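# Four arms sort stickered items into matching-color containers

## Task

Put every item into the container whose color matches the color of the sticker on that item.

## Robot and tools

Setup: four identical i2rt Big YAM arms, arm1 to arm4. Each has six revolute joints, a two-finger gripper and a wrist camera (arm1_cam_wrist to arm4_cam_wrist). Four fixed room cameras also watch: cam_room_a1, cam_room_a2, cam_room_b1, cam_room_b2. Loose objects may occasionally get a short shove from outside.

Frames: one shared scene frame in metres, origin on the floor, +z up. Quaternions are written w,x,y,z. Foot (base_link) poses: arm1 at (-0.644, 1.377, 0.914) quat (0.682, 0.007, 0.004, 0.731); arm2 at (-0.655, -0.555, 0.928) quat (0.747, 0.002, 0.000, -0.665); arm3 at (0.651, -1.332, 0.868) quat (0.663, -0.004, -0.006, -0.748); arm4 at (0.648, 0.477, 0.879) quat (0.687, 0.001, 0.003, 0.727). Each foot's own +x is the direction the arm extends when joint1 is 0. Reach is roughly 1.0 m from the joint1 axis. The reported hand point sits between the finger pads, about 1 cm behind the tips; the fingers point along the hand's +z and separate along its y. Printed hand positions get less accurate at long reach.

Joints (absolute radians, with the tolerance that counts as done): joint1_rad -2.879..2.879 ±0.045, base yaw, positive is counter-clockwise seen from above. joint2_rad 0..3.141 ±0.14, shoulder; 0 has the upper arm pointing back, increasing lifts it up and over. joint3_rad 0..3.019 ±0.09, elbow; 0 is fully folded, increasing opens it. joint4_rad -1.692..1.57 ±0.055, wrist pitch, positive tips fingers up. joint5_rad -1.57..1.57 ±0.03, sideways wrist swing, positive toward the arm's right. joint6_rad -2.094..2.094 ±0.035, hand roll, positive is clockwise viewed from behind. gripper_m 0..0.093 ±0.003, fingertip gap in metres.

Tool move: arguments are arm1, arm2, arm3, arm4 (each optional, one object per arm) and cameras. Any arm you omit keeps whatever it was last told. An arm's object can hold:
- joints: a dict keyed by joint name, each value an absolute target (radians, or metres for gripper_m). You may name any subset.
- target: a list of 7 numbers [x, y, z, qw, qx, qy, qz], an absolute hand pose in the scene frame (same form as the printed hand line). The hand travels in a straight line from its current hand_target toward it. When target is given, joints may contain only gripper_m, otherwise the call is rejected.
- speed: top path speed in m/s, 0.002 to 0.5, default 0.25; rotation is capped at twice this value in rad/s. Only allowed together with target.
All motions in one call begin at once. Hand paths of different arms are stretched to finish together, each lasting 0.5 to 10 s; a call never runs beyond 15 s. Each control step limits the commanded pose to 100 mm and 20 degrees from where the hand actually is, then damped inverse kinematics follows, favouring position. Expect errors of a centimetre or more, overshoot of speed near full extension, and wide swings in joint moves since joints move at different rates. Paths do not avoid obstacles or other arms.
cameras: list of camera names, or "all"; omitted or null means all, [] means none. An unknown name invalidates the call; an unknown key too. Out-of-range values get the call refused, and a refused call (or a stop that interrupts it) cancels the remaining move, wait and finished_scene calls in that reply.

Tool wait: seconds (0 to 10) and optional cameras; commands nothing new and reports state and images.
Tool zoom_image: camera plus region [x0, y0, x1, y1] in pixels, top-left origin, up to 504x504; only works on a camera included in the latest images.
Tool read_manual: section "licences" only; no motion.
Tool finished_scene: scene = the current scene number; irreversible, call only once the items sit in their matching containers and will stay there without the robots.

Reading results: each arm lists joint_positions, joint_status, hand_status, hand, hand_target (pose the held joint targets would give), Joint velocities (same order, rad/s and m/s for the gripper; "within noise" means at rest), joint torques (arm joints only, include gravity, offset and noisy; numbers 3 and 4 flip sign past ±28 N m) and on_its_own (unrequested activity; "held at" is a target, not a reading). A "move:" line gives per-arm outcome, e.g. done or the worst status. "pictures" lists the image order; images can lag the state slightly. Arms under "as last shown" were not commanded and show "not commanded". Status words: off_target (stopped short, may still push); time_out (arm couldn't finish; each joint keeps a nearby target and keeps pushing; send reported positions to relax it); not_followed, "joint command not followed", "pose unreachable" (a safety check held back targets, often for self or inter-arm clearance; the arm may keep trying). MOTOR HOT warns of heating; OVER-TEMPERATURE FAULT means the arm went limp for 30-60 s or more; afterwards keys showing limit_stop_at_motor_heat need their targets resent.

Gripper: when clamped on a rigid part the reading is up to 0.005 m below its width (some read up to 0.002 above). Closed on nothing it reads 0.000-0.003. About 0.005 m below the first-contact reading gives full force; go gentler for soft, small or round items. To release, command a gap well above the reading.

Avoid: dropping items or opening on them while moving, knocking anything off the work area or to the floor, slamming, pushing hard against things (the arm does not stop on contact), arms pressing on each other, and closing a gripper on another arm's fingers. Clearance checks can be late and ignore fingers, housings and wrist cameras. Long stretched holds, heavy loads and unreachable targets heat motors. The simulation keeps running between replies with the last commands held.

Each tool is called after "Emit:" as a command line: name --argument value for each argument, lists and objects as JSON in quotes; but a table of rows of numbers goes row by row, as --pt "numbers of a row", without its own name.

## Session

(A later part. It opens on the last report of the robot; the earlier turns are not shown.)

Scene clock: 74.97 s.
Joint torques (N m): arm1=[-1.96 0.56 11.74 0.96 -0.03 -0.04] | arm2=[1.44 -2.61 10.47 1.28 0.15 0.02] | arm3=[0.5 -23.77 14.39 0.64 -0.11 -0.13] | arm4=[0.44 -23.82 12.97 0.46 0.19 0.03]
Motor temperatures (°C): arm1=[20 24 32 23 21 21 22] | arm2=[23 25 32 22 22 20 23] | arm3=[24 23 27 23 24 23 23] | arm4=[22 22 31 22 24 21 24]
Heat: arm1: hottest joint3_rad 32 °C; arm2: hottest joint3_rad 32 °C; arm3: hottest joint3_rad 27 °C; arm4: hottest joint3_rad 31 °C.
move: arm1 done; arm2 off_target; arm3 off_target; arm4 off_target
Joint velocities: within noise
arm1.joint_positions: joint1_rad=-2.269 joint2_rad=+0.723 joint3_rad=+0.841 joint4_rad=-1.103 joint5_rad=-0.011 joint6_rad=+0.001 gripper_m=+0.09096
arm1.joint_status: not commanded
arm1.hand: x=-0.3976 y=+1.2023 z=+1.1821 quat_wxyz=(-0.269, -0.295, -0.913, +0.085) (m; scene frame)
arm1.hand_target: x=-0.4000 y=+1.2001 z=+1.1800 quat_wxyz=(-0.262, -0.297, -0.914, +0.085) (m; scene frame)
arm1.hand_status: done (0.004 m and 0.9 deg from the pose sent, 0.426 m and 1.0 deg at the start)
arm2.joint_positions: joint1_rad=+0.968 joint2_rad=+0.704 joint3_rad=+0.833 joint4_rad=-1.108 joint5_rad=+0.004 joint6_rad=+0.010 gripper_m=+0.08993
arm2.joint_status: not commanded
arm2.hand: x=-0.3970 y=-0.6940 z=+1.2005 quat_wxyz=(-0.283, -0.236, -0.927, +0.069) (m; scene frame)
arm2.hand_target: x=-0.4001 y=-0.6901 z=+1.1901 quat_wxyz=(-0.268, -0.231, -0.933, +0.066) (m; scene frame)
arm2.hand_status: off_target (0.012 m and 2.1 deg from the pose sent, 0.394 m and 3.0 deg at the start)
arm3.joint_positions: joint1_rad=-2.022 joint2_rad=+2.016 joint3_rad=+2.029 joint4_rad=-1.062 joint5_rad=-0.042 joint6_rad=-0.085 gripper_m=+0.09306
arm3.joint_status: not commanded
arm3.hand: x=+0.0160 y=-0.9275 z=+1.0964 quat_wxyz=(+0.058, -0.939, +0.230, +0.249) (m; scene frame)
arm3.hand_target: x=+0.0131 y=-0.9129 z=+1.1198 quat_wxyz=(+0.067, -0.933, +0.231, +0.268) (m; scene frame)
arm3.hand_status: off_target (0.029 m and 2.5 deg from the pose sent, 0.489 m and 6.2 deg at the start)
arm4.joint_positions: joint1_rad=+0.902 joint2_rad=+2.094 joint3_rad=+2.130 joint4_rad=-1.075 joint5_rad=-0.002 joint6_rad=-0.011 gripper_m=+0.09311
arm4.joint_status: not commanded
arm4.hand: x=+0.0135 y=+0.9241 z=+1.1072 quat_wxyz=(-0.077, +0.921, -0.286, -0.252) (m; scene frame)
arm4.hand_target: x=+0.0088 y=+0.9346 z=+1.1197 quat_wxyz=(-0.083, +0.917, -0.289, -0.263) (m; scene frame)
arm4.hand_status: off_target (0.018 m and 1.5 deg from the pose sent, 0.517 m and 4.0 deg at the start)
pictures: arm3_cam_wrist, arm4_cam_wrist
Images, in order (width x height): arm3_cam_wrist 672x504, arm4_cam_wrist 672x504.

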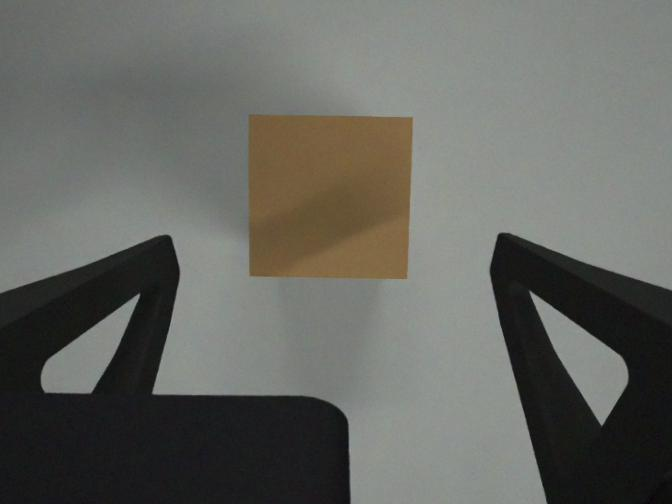

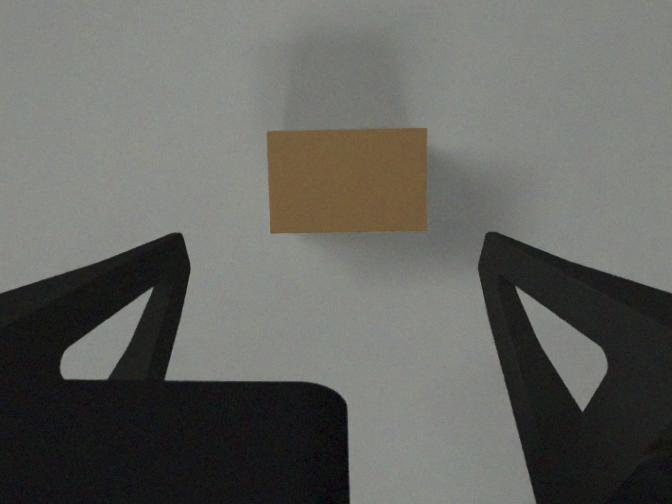

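Emit:
move --arm3 '{"target": [0.0005, -0.923, 0.997, 0.0662, -0.9331, 0.2309, 0.2675], "speed": 0.15}' --arm4 '{"target": [0.0, 0.951, 0.982, 0.0829, -0.9168, 0.2891, 0.2628], "speed": 0.15}' --cameras '["arm3_cam_wrist", "arm4_cam_wrist"]'

Scene clock: 90.07 s.
Joint torques (N m): arm1=[-2.78 1.2 11.67 0.91 -0.07 -0.04] | arm2=[1.44 -2.55 10.47 1.25 0.16 0.02] | arm3=[2.02 -21.83 8.65 1.62 0.05 -0.01] | arm4=[0.03 -23.06 8.95 1.39 -0.01 -0.05]
Motor temperatures (°C): arm1=[20 24 32 23 21 21 21] | arm2=[23 25 32 22 22 20 23] | arm3=[24 23 29 23 24 23 23] | arm4=[22 25 32 22 24 21 24]
Heat: arm1: hottest joint3_rad 32 °C; arm2: hottest joint3_rad 32 °C; arm3: hottest joint3_rad 29 °C; arm4: hottest joint3_rad 32 °C.
move: arm3 off_target; arm4 off_target
Joint velocities: within noise
arm1, arm2: as last shown
arm3.joint_positions: joint1_rad=-2.023 joint2_rad=+2.041 joint3_rad=+1.851 joint4_rad=-0.788 joint5_rad=-0.035 joint6_rad=-0.078 gripper_m=+0.09303
arm3.joint_status: not commanded
arm3.hand: x=+0.0039 y=-0.9185 z=+1.0226 quat_wxyz=(+0.072, -0.929, +0.231, +0.280) (m; scene frame)
arm3.hand_target: x=+0.0012 y=-0.9234 z=+0.9974 quat_wxyz=(+0.066, -0.933, +0.231, +0.268) (m; scene frame)
arm3.hand_status: off_target (0.026 m and 1.6 deg from the pose sent, 0.101 m and 2.4 deg at the start)
arm4.joint_positions: joint1_rad=+0.893 joint2_rad=+2.158 joint3_rad=+1.971 joint4_rad=-0.800 joint5_rad=-0.004 joint6_rad=-0.013 gripper_m=+0.09307
arm4.joint_status: not commanded
arm4.hand: x=-0.0012 y=+0.9427 z=+1.0125 quat_wxyz=(-0.086, +0.913, -0.287, -0.276) (m; scene frame)
arm4.hand_target: x=+0.0011 y=+0.9500 z=+0.9824 quat_wxyz=(-0.083, +0.917, -0.289, -0.263) (m; scene frame)
arm4.hand_status: off_target (0.032 m and 1.6 deg from the pose sent, 0.129 m and 1.5 deg at the start)
pictures: arm3_cam_wrist, arm4_cam_wrist
Images, in order (width x height): arm3_cam_wrist 672x504, arm4_cam_wrist 672x504.

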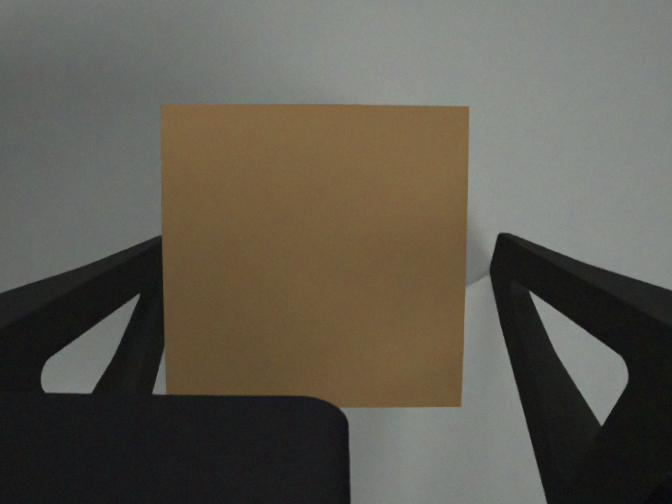

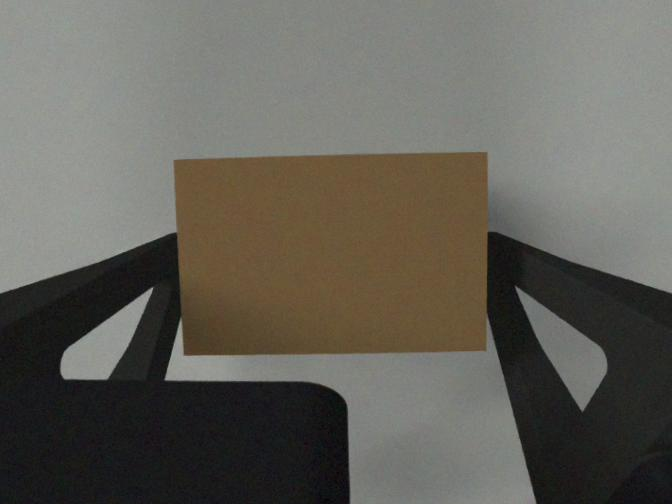

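Emit:
move --arm3 '{"joints": {"gripper_m": 0.044}}' --arm4 '{"joints": {"gripper_m": 0.057}}' --cameras '[]'

Emit:
move --arm3 '{"target": [0.04, -0.94, 1.11, 0.0662, -0.9331, 0.2309, 0.2675], "speed": 0.3}' --arm4 '{"target": [0.04, 0.915, 1.11, 0.0829, -0.9168, 0.2891, 0.2628], "speed": 0.3}' --cameras '["arm3_cam_wrist", "arm4_cam_wrist"]'

Emit:
move --arm3 '{"target": [0.42, -1.17, 1.17, 0.0662, -0.9331, 0.2309, 0.2675], "speed": 0.45}' --arm4 '{"target": [0.42, 0.635, 1.17, 0.0829, -0.9168, 0.2891, 0.2628], "speed": 0.45}' --cameras '[]'

Emit:
move --arm3 '{"joints": {"joint1_rad": 1.01, "joint2_rad": 0.695, "joint3_rad": 0.869, "joint4_rad": -1.222, "joint5_rad": 0, "joint6_rad": 0}}' --arm4 '{"joints": {"joint1_rad": -1.12, "joint2_rad": 0.695, "joint3_rad": 0.869, "joint4_rad": -1.222, "joint5_rad": 0, "joint6_rad": 0}}' --cameras '[]'

Emit:
move --arm3 '{"target": [1.135, -1.72, 0.92, 0.2714, 0.1669, 0.9467, -0.0479], "speed": 0.4}' --arm4 '{"target": [1.10, 0.73, 0.92, 0.2741, -0.1005, 0.9560, 0.0288], "speed": 0.4}' --cameras '["arm3_cam_wrist", "arm4_cam_wrist"]'

Scene clock: 101.83 s.
Joint torques (N m): arm1=[-2.67 0.91 11.56 1.09 -0.04 -0.06] | arm2=[1.44 -2.61 10.47 1.28 0.15 0.02] | arm3=[1.96 -21.83 8.7 1.61 0.08 -0.02] | arm4=[0.5 -22.89 9.05 1.39 -0.02 0.01]
Motor temperatures (°C): arm1=[20 24 32 23 21 21 21] | arm2=[23 25 32 22 22 20 23] | arm3=[24 24 29 23 24 23 23] | arm4=[22 25 34 22 24 21 24]
Heat: arm1: hottest joint3_rad 32 °C; arm2: hottest joint3_rad 32 °C; arm3: hottest joint3_rad 29 °C; arm4: hottest joint3_rad 34 °C.
move: arm3 off_target; arm4 off_target
Joint velocities: within noise
arm1, arm2: as last shown
arm3.joint_positions: joint1_rad=-2.023 joint2_rad=+2.041 joint3_rad=+1.851 joint4_rad=-0.788 joint5_rad=-0.036 joint6_rad=-0.078 gripper_m=+0.05318
arm3.joint_status: gripper_m off_target (ended at +0.05321, target +0.04400)
arm3.hand: x=+0.0038 y=-0.9187 z=+1.0226 quat_wxyz=(+0.071, -0.929, +0.231, +0.280) (m; scene frame)
arm3.hand_target: x=+0.0012 y=-0.9234 z=+0.9975 quat_wxyz=(+0.066, -0.933, +0.231, +0.268) (m; scene frame)
arm3.hand_status: not commanded
arm4.joint_positions: joint1_rad=+0.890 joint2_rad=+2.158 joint3_rad=+1.971 joint4_rad=-0.800 joint5_rad=-0.004 joint6_rad=-0.013 gripper_m=+0.06953
arm4.joint_status: gripper_m off_target (ended at +0.06955, target +0.05700)
arm4.hand: x=+0.0003 y=+0.9450 z=+1.0125 quat_wxyz=(-0.086, +0.913, -0.289, -0.275) (m; scene frame)
arm4.hand_target: x=+0.0012 y=+0.9502 z=+0.9824 quat_wxyz=(-0.083, +0.917, -0.289, -0.263) (m; scene frame)
arm4.hand_status: not commanded
pictures: none
No camera images: "cameras" was empty.

Scene clock: 103.10 s.
Joint torques (N m): arm1=[-2.73 0.38 11.82 1.01 -0.08 -0.06] | arm2=[1.44 -2.43 10.48 1.28 0.16 0.01] | arm3=[1.49 -22.3 12.07 0.83 -0.11 -0.09] | arm4=[0.85 -23.12 10.69 0.57 0.17 0.05]
Motor temperatures (°C): arm1=[20 24 32 23 21 21 21] | arm2=[23 25 32 22 22 20 23] | arm3=[24 24 29 23 24 23 23] | arm4=[22 25 34 22 24 21 25]
Heat: arm1: hottest joint3_rad 32 °C; arm2: hottest joint3_rad 32 °C; arm3: hottest joint3_rad 29 °C; arm4: hottest joint3_rad 34 °C.
move: arm3 off_target; arm4 done
Joint velocities: within noise
arm1, arm2: as last shown
arm3.joint_positions: joint1_rad=-2.023 joint2_rad=+1.899 joint3_rad=+1.850 joint4_rad=-0.974 joint5_rad=-0.036 joint6_rad=-0.078 gripper_m=+0.05318
arm3.joint_status: not commanded
arm3.hand: x=+0.0446 y=-0.9440 z=+1.0998 quat_wxyz=(+0.064, -0.935, +0.233, +0.259) (m; scene frame)
arm3.hand_target: x=+0.0402 y=-0.9402 z=+1.1101 quat_wxyz=(+0.066, -0.933, +0.231, +0.268) (m; scene frame)
arm3.hand_status: off_target (0.012 m and 1.0 deg from the pose sent, 0.097 m and 1.6 deg at the start)
arm4.joint_positions: joint1_rad=+0.890 joint2_rad=+1.978 joint3_rad=+1.940 joint4_rad=-0.976 joint5_rad=-0.004 joint6_rad=-0.013 gripper_m=+0.06953
arm4.joint_status: not commanded
arm4.hand: x=+0.0440 y=+0.9142 z=+1.1088 quat_wxyz=(-0.082, +0.916, -0.290, -0.263) (m; scene frame)
arm4.hand_target: x=+0.0401 y=+0.9150 z=+1.1099 quat_wxyz=(-0.083, +0.917, -0.289, -0.263) (m; scene frame)
arm4.hand_status: done (0.004 m and 0.1 deg from the pose sent, 0.109 m and 1.6 deg at the start)
pictures: arm3_cam_wrist, arm4_cam_wrist
Images, in order (width x height): arm3_cam_wrist 672x504, arm4_cam_wrist 672x504.

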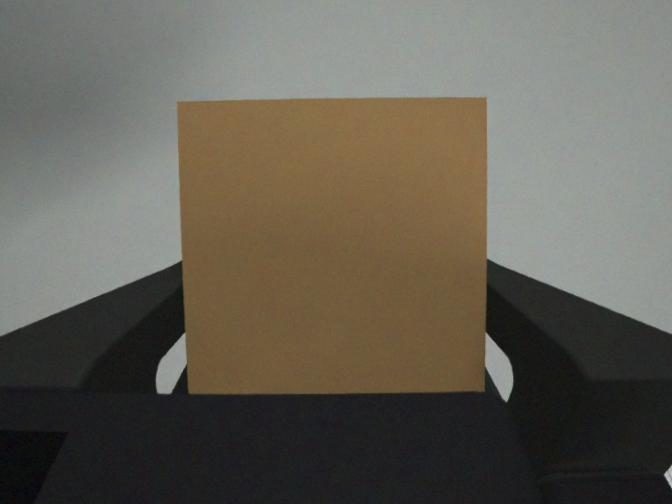

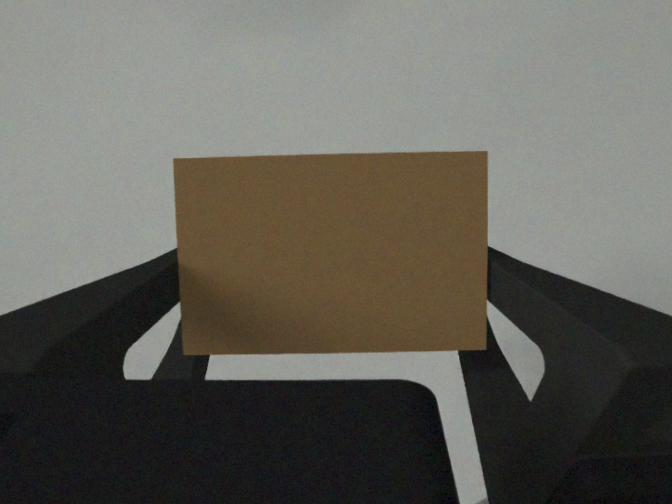

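Scene clock: 105.07 s.
Joint torques (N m): arm1=[-2.55 1.08 11.6 0.87 -0.03 -0.05] | arm2=[1.44 -2.37 10.45 1.33 0.16 0.01] | arm3=[0.32 -1.9 9.24 0.91 -0.14 -0.13] | arm4=[1.2 -1.61 9.5 0.59 0.19 0.17]
Motor temperatures (°C): arm1=[20 24 32 23 21 21 21] | arm2=[23 25 32 22 22 20 23] | arm3=[24 24 29 23 24 23 23] | arm4=[22 25 34 22 24 21 25]
Heat: arm1: hottest joint3_rad 32 °C; arm2: hottest joint3_rad 32 °C; arm3: hottest joint3_rad 29 °C; arm4: hottest joint3_rad 34 °C.
move: arm3 done; arm4 done
Joint velocities: within noise
arm1, arm2: as last shown
arm3.joint_positions: joint1_rad=-2.079 joint2_rad=+0.699 joint3_rad=+0.932 joint4_rad=-1.232 joint5_rad=-0.072 joint6_rad=-0.132 gripper_m=+0.05318
arm3.joint_status: not commanded
arm3.hand: x=+0.4171 y=-1.1722 z=+1.1733 quat_wxyz=(+0.066, -0.932, +0.228, +0.273) (m; scene frame)
arm3.hand_target: x=+0.4200 y=-1.1701 z=+1.1700 quat_wxyz=(+0.066, -0.933, +0.231, +0.267) (m; scene frame)
arm3.hand_status: done (0.005 m and 0.7 deg from the pose sent, 0.444 m and 1.0 deg at the start)
arm4.joint_positions: joint1_rad=+0.920 joint2_rad=+0.685 joint3_rad=+0.883 joint4_rad=-1.201 joint5_rad=+0.014 joint6_rad=+0.004 gripper_m=+0.06953
arm4.joint_status: not commanded
arm4.hand: x=+0.4205 y=+0.6365 z=+1.1703 quat_wxyz=(-0.086, +0.916, -0.285, -0.268) (m; scene frame)
arm4.hand_target: x=+0.4200 y=+0.6350 z=+1.1700 quat_wxyz=(-0.083, +0.917, -0.289, -0.263) (m; scene frame)
arm4.hand_status: done (0.002 m and 0.8 deg from the pose sent, 0.472 m and 0.1 deg at the start)
pictures: none
No camera images: "cameras" was empty.

Scene clock: 107.43 s.
Joint torques (N m): arm1=[-3.25 0.44 11.77 0.95 -0.04 -0.04] | arm2=[1.49 -2.67 10.5 1.29 0.16 0.02] | arm3=[1.85 -2.02 9.91 1.32 0.11 0.01] | arm4=[1.14 -1.2 9.22 0.53 0.02 0.01]
Motor temperatures (°C): arm1=[20 24 32 23 21 21 21] | arm2=[23 25 32 22 22 20 23] | arm3=[24 24 30 23 24 23 23] | arm4=[22 25 34 22 24 21 25]
Heat: arm1: hottest joint3_rad 32 °C; arm2: hottest joint3_rad 32 °C; arm3: hottest joint3_rad 30 °C; arm4: hottest joint3_rad 34 °C.
move: arm3 done; arm4 done
Joint velocities: within noise
arm1, arm2: as last shown
arm3.joint_positions: joint1_rad=+1.000 joint2_rad=+0.699 joint3_rad=+0.865 joint4_rad=-1.230 joint5_rad=-0.003 joint6_rad=-0.006 gripper_m=+0.05315
arm3.joint_status: all done
arm3.hand: x=+0.8598 y=-1.5012 z=+1.1447 quat_wxyz=(-0.239, -0.323, -0.911, +0.091) (m; scene frame)
arm3.hand_target: x=+0.8627 y=-1.5004 z=+1.1485 quat_wxyz=(-0.247, -0.321, -0.910, +0.092) (m; scene frame)
arm3.hand_status: not commanded
arm4.joint_positions: joint1_rad=-1.118 joint2_rad=+0.689 joint3_rad=+0.866 joint4_rad=-1.212 joint5_rad=+0.002 joint6_rad=+0.004 gripper_m=+0.06960
arm4.joint_status: all done
arm4.hand: x=+0.8888 y=+0.6113 z=+1.1570 quat_wxyz=(-0.254, +0.241, -0.934, -0.065) (m; scene frame)
arm4.hand_target: x=+0.8884 y=+0.6108 z=+1.1559 quat_wxyz=(-0.248, +0.243, -0.936, -0.064) (m; scene frame)
arm4.hand_status: not commanded
pictures: none
No camera images: "cameras" was empty.

Scene clock: 109.30 s.
Joint torques (N m): arm1=[-2.9 0.73 11.7 0.98 -0.03 -0.06] | arm2=[1.44 -2.49 10.47 1.29 0.16 0.02] | arm3=[0.03 -19.49 11.36 1.25 -0.25 -0.11] | arm4=[1.44 -13.92 9.7 1.31 0.4 0.17]
Motor temperatures (°C): arm1=[20 24 32 23 21 21 21] | arm2=[23 25 32 22 22 20 23] | arm3=[24 24 30 23 24 23 24] | arm4=[22 25 34 22 24 21 25]
Heat: arm1: hottest joint3_rad 32 °C; arm2: hottest joint3_rad 32 °C; arm3: hottest joint3_rad 30 °C; arm4: hottest joint3_rad 34 °C.
move: arm3 off_target; arm4 off_target
Joint velocities: within noise
arm1, arm2: as last shown
arm3.joint_positions: joint1_rad=+0.973 joint2_rad=+1.847 joint3_rad=+1.178 joint4_rad=-0.449 joint5_rad=-0.204 joint6_rad=-0.318 gripper_m=+0.05314
arm3.joint_status: not commanded
arm3.hand: x=+1.1221 y=-1.6979 z=+0.8944 quat_wxyz=(-0.245, -0.169, -0.954, +0.031) (m; scene frame)
arm3.hand_target: x=+1.1337 y=-1.7190 z=+0.9205 quat_wxyz=(-0.271, -0.167, -0.947, +0.048) (m; scene frame)
arm3.hand_status: off_target (0.036 m and 3.8 deg from the pose sent, 0.417 m and 19.4 deg at the start)
arm4.joint_positions: joint1_rad=-1.062 joint2_rad=+1.609 joint3_rad=+0.846 joint4_rad=-0.332 joint5_rad=+0.185 joint6_rad=+0.298 gripper_m=+0.06960
arm4.joint_status: not commanded
arm4.hand: x=+1.0802 y=+0.7138 z=+0.9027 quat_wxyz=(-0.248, +0.108, -0.963, -0.015) (m; scene frame)
arm4.hand_target: x=+1.0988 y=+0.7294 z=+0.9207 quat_wxyz=(-0.274, +0.101, -0.956, -0.029) (m; scene frame)
arm4.hand_status: off_target (0.031 m and 3.5 deg from the pose sent, 0.339 m and 17.0 deg at the start)
pictures: arm3_cam_wrist, arm4_cam_wrist
Images, in order (width x height): arm3_cam_wrist 672x504, arm4_cam_wrist 672x504.

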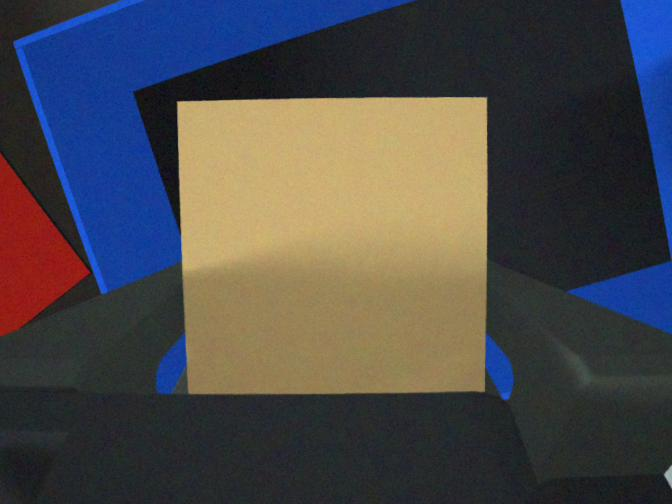

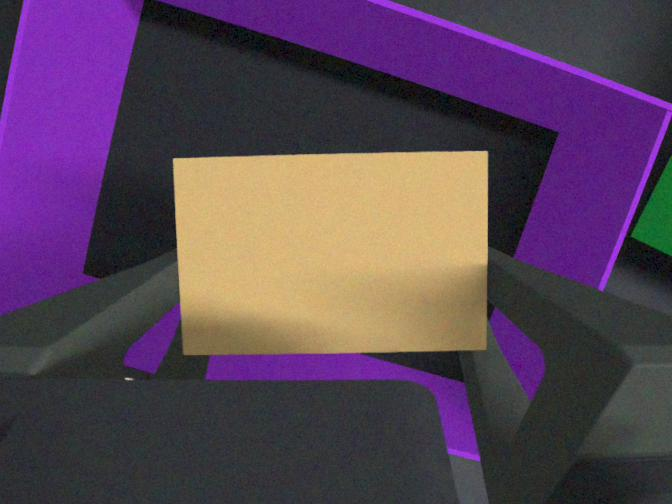

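Emit:
move --arm3 '{"target": [1.134, -1.754, 0.78, 0.2741, 0.1005, 0.9560, -0.0288], "speed": 0.25}' --arm4 '{"target": [1.092, 0.731, 0.78, 0.2753, -0.0419, 0.9604, 0.0120], "speed": 0.25}' --cameras '["arm3_cam_wrist", "arm4_cam_wrist"]'

Emit:
move --arm3 '{"target": [1.134, -1.754, 0.728, 0.2741, 0.1005, 0.9560, -0.0288], "speed": 0.1}' --arm4 '{"target": [1.092, 0.731, 0.726, 0.2753, -0.0419, 0.9604, 0.0120], "speed": 0.1}' --cameras '["arm3_cam_wrist", "arm4_cam_wrist"]'

Scene clock: 125.80 s.
Joint torques (N m): arm1=[-2.67 0.56 11.7 1.01 -0.02 -0.04] | arm2=[1.49 -2.55 10.5 1.29 0.16 0.02] | arm3=[0.32 -21.6 9.26 1.44 -0.34 -0.12] | arm4=[1.03 -16.56 4.74 1.36 0.41 0.19]
Motor temperatures (°C): arm1=[20 24 33 23 21 21 21] | arm2=[23 25 32 22 22 20 23] | arm3=[24 25 31 23 24 23 24] | arm4=[22 24 34 22 24 21 26]
Heat: arm1: hottest joint3_rad 33 °C; arm2: hottest joint3_rad 32 °C; arm3: hottest joint3_rad 31 °C; arm4: hottest joint3_rad 34 °C.
move: arm3 off_target; arm4 done
Joint velocities: within noise
arm1, arm2: as last shown
arm3.joint_positions: joint1_rad=+0.907 joint2_rad=+2.150 joint3_rad=+1.232 joint4_rad=-0.243 joint5_rad=-0.302 joint6_rad=-0.503 gripper_m=+0.05314
arm3.joint_status: not commanded
arm3.hand: x=+1.1207 y=-1.7304 z=+0.7619 quat_wxyz=(-0.251, -0.104, -0.962, +0.010) (m; scene frame)
arm3.hand_target: x=+1.1331 y=-1.7533 z=+0.7810 quat_wxyz=(-0.274, -0.100, -0.956, +0.029) (m; scene frame)
arm3.hand_status: off_target (0.033 m and 3.6 deg from the pose sent, 0.128 m and 8.5 deg at the start)
arm4.joint_positions: joint1_rad=-1.024 joint2_rad=+1.953 joint3_rad=+0.831 joint4_rad=+0.026 joint5_rad=+0.263 joint6_rad=+0.440 gripper_m=+0.06960
arm4.joint_status: not commanded
arm4.hand: x=+1.0860 y=+0.7242 z=+0.7750 quat_wxyz=(-0.263, +0.048, -0.964, -0.004) (m; scene frame)
arm4.hand_target: x=+1.0918 y=+0.7310 z=+0.7801 quat_wxyz=(-0.275, +0.042, -0.960, -0.012) (m; scene frame)
arm4.hand_status: done (0.010 m and 1.9 deg from the pose sent, 0.124 m and 8.2 deg at the start)
pictures: arm3_cam_wrist, arm4_cam_wrist
Images, in order (width x height): arm3_cam_wrist 672x504, arm4_cam_wrist 672x504.

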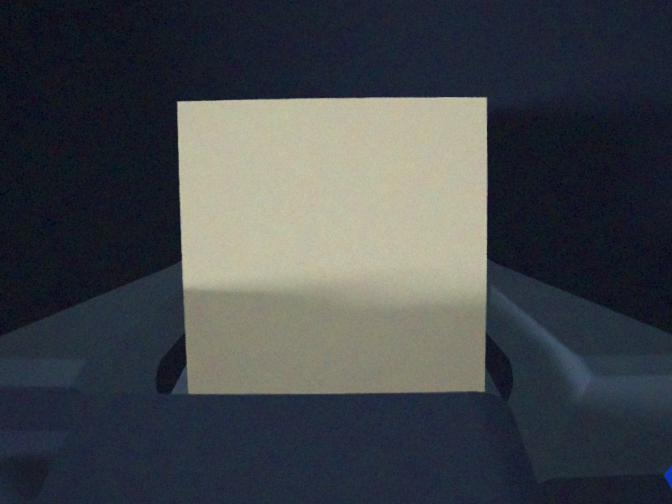

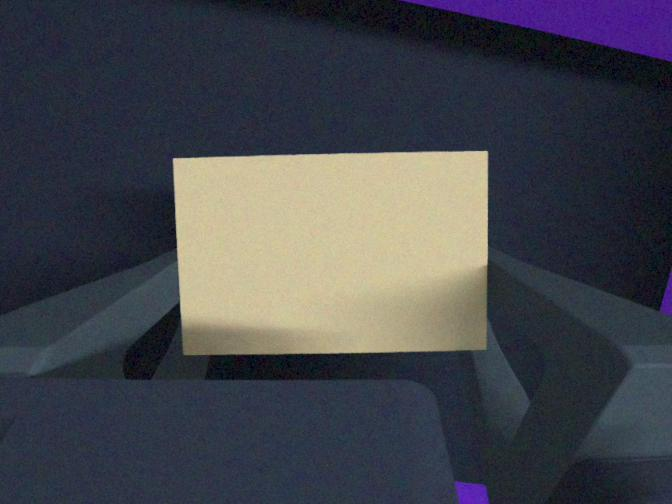

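Scene clock: 126.87 s.
Joint torques (N m): arm1=[-3.49 1.03 11.54 0.96 -0.04 -0.02] | arm2=[1.49 -2.49 10.44 1.28 0.15 0.02] | arm3=[0.44 -16.91 8.27 1.31 -0.11 -0.09] | arm4=[0.62 -14.04 4.85 1.26 0.29 0.16]
Motor temperatures (°C): arm1=[20 24 33 23 21 21 21] | arm2=[23 25 32 22 22 20 23] | arm3=[24 25 31 23 24 23 24] | arm4=[22 24 33 22 24 21 26]
Heat: arm1: hottest joint3_rad 33 °C; arm2: hottest joint3_rad 32 °C; arm3: hottest joint3_rad 31 °C; arm4: hottest joint3_rad 33 °C.
move: arm3 off_target; arm4 off_target
Joint velocities: within noise
arm1.joint_positions: joint1_rad=-2.269 joint2_rad=+0.723 joint3_rad=+0.841 joint4_rad=-1.103 joint5_rad=-0.011 joint6_rad=+0.001 gripper_m=+0.09096
arm1.joint_status: not commanded
arm1.hand: x=-0.3976 y=+1.2023 z=+1.1821 quat_wxyz=(-0.269, -0.295, -0.913, +0.085) (m; scene frame)
arm1.hand_target: x=-0.4000 y=+1.2001 z=+1.1800 quat_wxyz=(-0.262, -0.297, -0.914, +0.085) (m; scene frame)
arm1.hand_status: not commanded
arm2.joint_positions: joint1_rad=+0.968 joint2_rad=+0.704 joint3_rad=+0.833 joint4_rad=-1.108 joint5_rad=+0.004 joint6_rad=+0.010 gripper_m=+0.08993
arm2.joint_status: not commanded
arm2.hand: x=-0.3970 y=-0.6940 z=+1.2005 quat_wxyz=(-0.283, -0.236, -0.927, +0.069) (m; scene frame)
arm2.hand_target: x=-0.4001 y=-0.6901 z=+1.1901 quat_wxyz=(-0.268, -0.231, -0.933, +0.066) (m; scene frame)
arm2.hand_status: not commanded
arm3.joint_positions: joint1_rad=+0.905 joint2_rad=+2.206 joint3_rad=+1.254 joint4_rad=-0.140 joint5_rad=-0.308 joint6_rad=-0.506 gripper_m=+0.05314
arm3.joint_status: not commanded
arm3.hand: x=+1.1347 y=-1.7444 z=+0.7468 quat_wxyz=(-0.279, -0.096, -0.955, +0.029) (m; scene frame)
arm3.hand_target: x=+1.1331 y=-1.7532 z=+0.7285 quat_wxyz=(-0.274, -0.101, -0.956, +0.029) (m; scene frame)
arm3.hand_status: off_target (0.021 m and 0.7 deg from the pose sent, 0.043 m and 3.6 deg at the start)
arm4.joint_positions: joint1_rad=-1.023 joint2_rad=+2.066 joint3_rad=+0.837 joint4_rad=+0.164 joint5_rad=+0.266 joint6_rad=+0.443 gripper_m=+0.06961
arm4.joint_status: not commanded
arm4.hand: x=+1.0892 y=+0.7267 z=+0.7379 quat_wxyz=(-0.277, +0.045, -0.960, -0.011) (m; scene frame)
arm4.hand_target: x=+1.0915 y=+0.7307 z=+0.7262 quat_wxyz=(-0.275, +0.042, -0.960, -0.012) (m; scene frame)
arm4.hand_status: off_target (0.013 m and 0.4 deg from the pose sent, 0.050 m and 1.8 deg at the start)
pictures: arm3_cam_wrist, arm4_cam_wrist
Images, in order (width x height): arm3_cam_wrist 672x504, arm4_cam_wrist 672x504.

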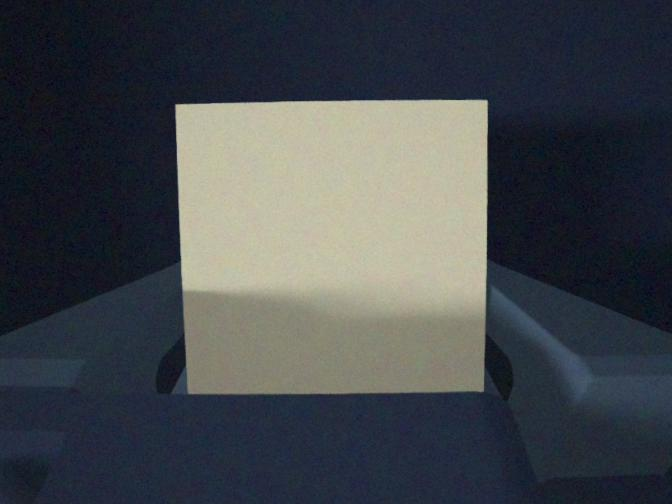

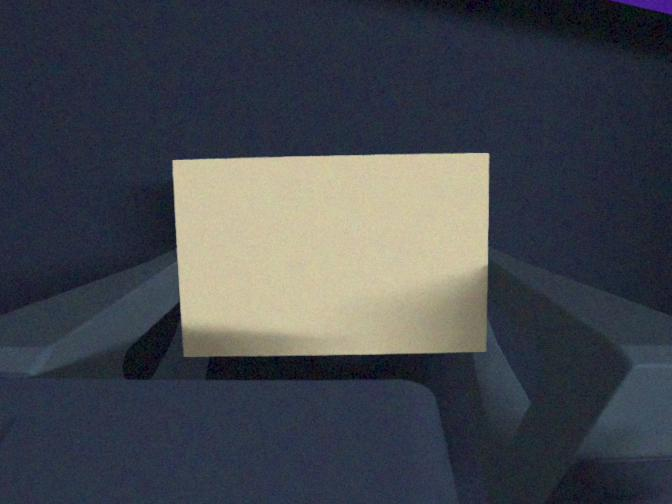

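Emit:
move --arm3 '{"joints": {"gripper_m": 0.073}}' --arm4 '{"joints": {"gripper_m": 0.088}}' --cameras '[]'

Emit:
move --arm3 '{"target": [1.08, -1.735, 0.90, 0.2741, 0.1005, 0.9560, -0.0288], "speed": 0.3}' --arm4 '{"target": [1.04, 0.72, 0.90, 0.2753, -0.0419, 0.9604, 0.0120], "speed": 0.3}' --cameras '["arm3_cam_wrist", "arm4_cam_wrist"]'

Scene clock: 132.53 s.
Joint torques (N m): arm1=[-2.49 0.67 11.47 0.73 -0.07 -0.04] | arm2=[1.44 -2.55 10.44 1.29 0.16 0.01] | arm3=[0.5 -17.32 8.1 1.18 -0.04 -0.07] | arm4=[1.03 -14.1 4.75 1.05 0.26 0.14]
Motor temperatures (°C): arm1=[20 24 33 23 21 21 21] | arm2=[23 25 32 22 22 20 23] | arm3=[24 25 30 23 24 23 24] | arm4=[22 24 33 22 24 21 26]
Heat: arm1: hottest joint3_rad 33 °C; arm2: hottest joint3_rad 32 °C; arm3: hottest joint3_rad 30 °C; arm4: hottest joint3_rad 33 °C.
move: arm3 done; arm4 done
Joint velocities: within noise
arm1, arm2: as last shown
arm3.joint_positions: joint1_rad=+0.905 joint2_rad=+2.209 joint3_rad=+1.257 joint4_rad=-0.137 joint5_rad=-0.310 joint6_rad=-0.507 gripper_m=+0.07296
arm3.joint_status: all done
arm3.hand: x=+1.1359 y=-1.7451 z=+0.7463 quat_wxyz=(-0.280, -0.095, -0.955, +0.029) (m; scene frame)
arm3.hand_target: x=+1.1331 y=-1.7532 z=+0.7284 quat_wxyz=(-0.274, -0.101, -0.956, +0.029) (m; scene frame)
arm3.hand_status: not commanded
arm4.joint_positions: joint1_rad=-1.023 joint2_rad=+2.069 joint3_rad=+0.838 joint4_rad=+0.165 joint5_rad=+0.268 joint6_rad=+0.445 gripper_m=+0.08790
arm4.joint_status: all done
arm4.hand: x=+1.0893 y=+0.7264 z=+0.7369 quat_wxyz=(-0.277, +0.044, -0.960, -0.011) (m; scene frame)
arm4.hand_target: x=+1.0915 y=+0.7307 z=+0.7263 quat_wxyz=(-0.275, +0.042, -0.960, -0.012) (m; scene frame)
arm4.hand_status: not commanded
pictures: none
No camera images: "cameras" was empty.

Scene clock: 133.93 s.
Joint torques (N m): arm1=[-2.55 0.44 11.74 0.96 -0.04 -0.1] | arm2=[1.44 -2.49 10.48 1.31 0.15 0.01] | arm3=[0.38 -16.5 7.35 0.65 -0.29 -0.12] | arm4=[1.2 -11.46 6.49 0.4 0.41 0.17]
Motor temperatures (°C): arm1=[20 24 33 23 21 21 21] | arm2=[23 24 32 22 22 20 23] | arm3=[24 25 30 23 24 23 24] | arm4=[22 24 33 22 24 21 26]
Heat: arm1: hottest joint3_rad 33 °C; arm2: hottest joint3_rad 32 °C; arm3: hottest joint3_rad 30 °C; arm4: hottest joint3_rad 33 °C.
move: arm3 off_target; arm4 done
Joint velocities: within noise
arm1, arm2: as last shown
arm3.joint_positions: joint1_rad=+0.854 joint2_rad=+1.816 joint3_rad=+1.158 joint4_rad=-0.431 joint5_rad=-0.327 joint6_rad=-0.551 gripper_m=+0.07297
arm3.joint_status: not commanded
arm3.hand: x=+1.0877 y=-1.7338 z=+0.9117 quat_wxyz=(-0.284, -0.096, -0.953, +0.036) (m; scene frame)
arm3.hand_target: x=+1.0800 y=-1.7347 z=+0.9001 quat_wxyz=(-0.274, -0.100, -0.956, +0.029) (m; scene frame)
arm3.hand_status: off_target (0.014 m and 1.5 deg from the pose sent, 0.164 m and 1.0 deg at the start)
arm4.joint_positions: joint1_rad=-0.970 joint2_rad=+1.536 joint3_rad=+0.744 joint4_rad=-0.263 joint5_rad=+0.290 joint6_rad=+0.489 gripper_m=+0.08790
arm4.joint_status: not commanded
arm4.hand: x=+1.0446 y=+0.7209 z=+0.9082 quat_wxyz=(-0.286, +0.044, -0.957, -0.018) (m; scene frame)
arm4.hand_target: x=+1.0399 y=+0.7199 z=+0.9001 quat_wxyz=(-0.275, +0.042, -0.960, -0.012) (m; scene frame)
arm4.hand_status: done (0.009 m and 1.4 deg from the pose sent, 0.170 m and 0.3 deg at the start)
pictures: arm3_cam_wrist, arm4_cam_wrist
Images, in order (width x height): arm3_cam_wrist 672x504, arm4_cam_wrist 672x504.

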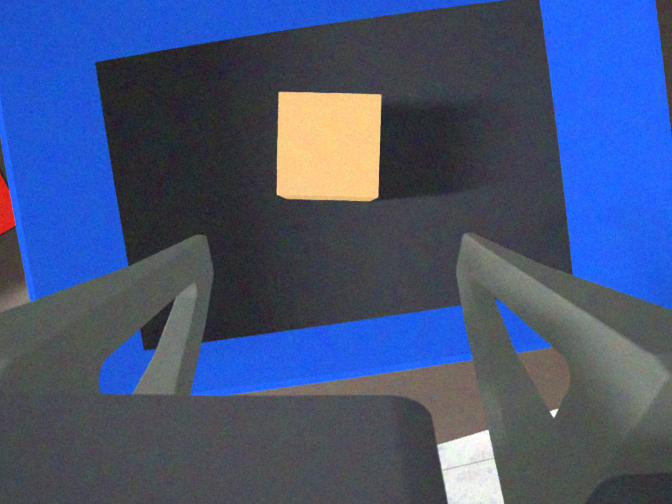

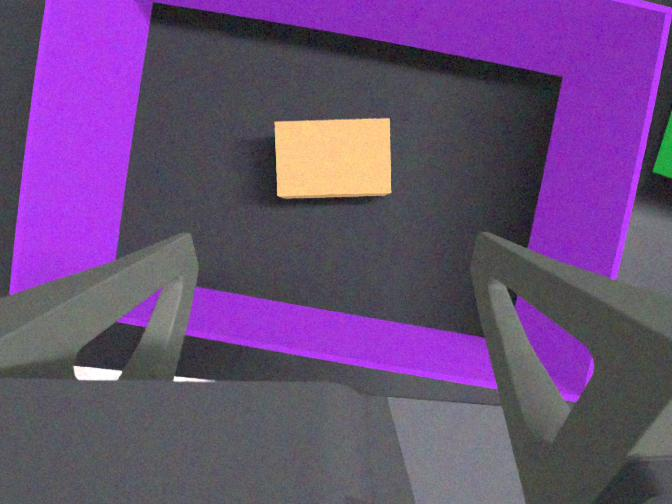

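Emit:
finished_scene --scene 3

The scene is finished: the task was done.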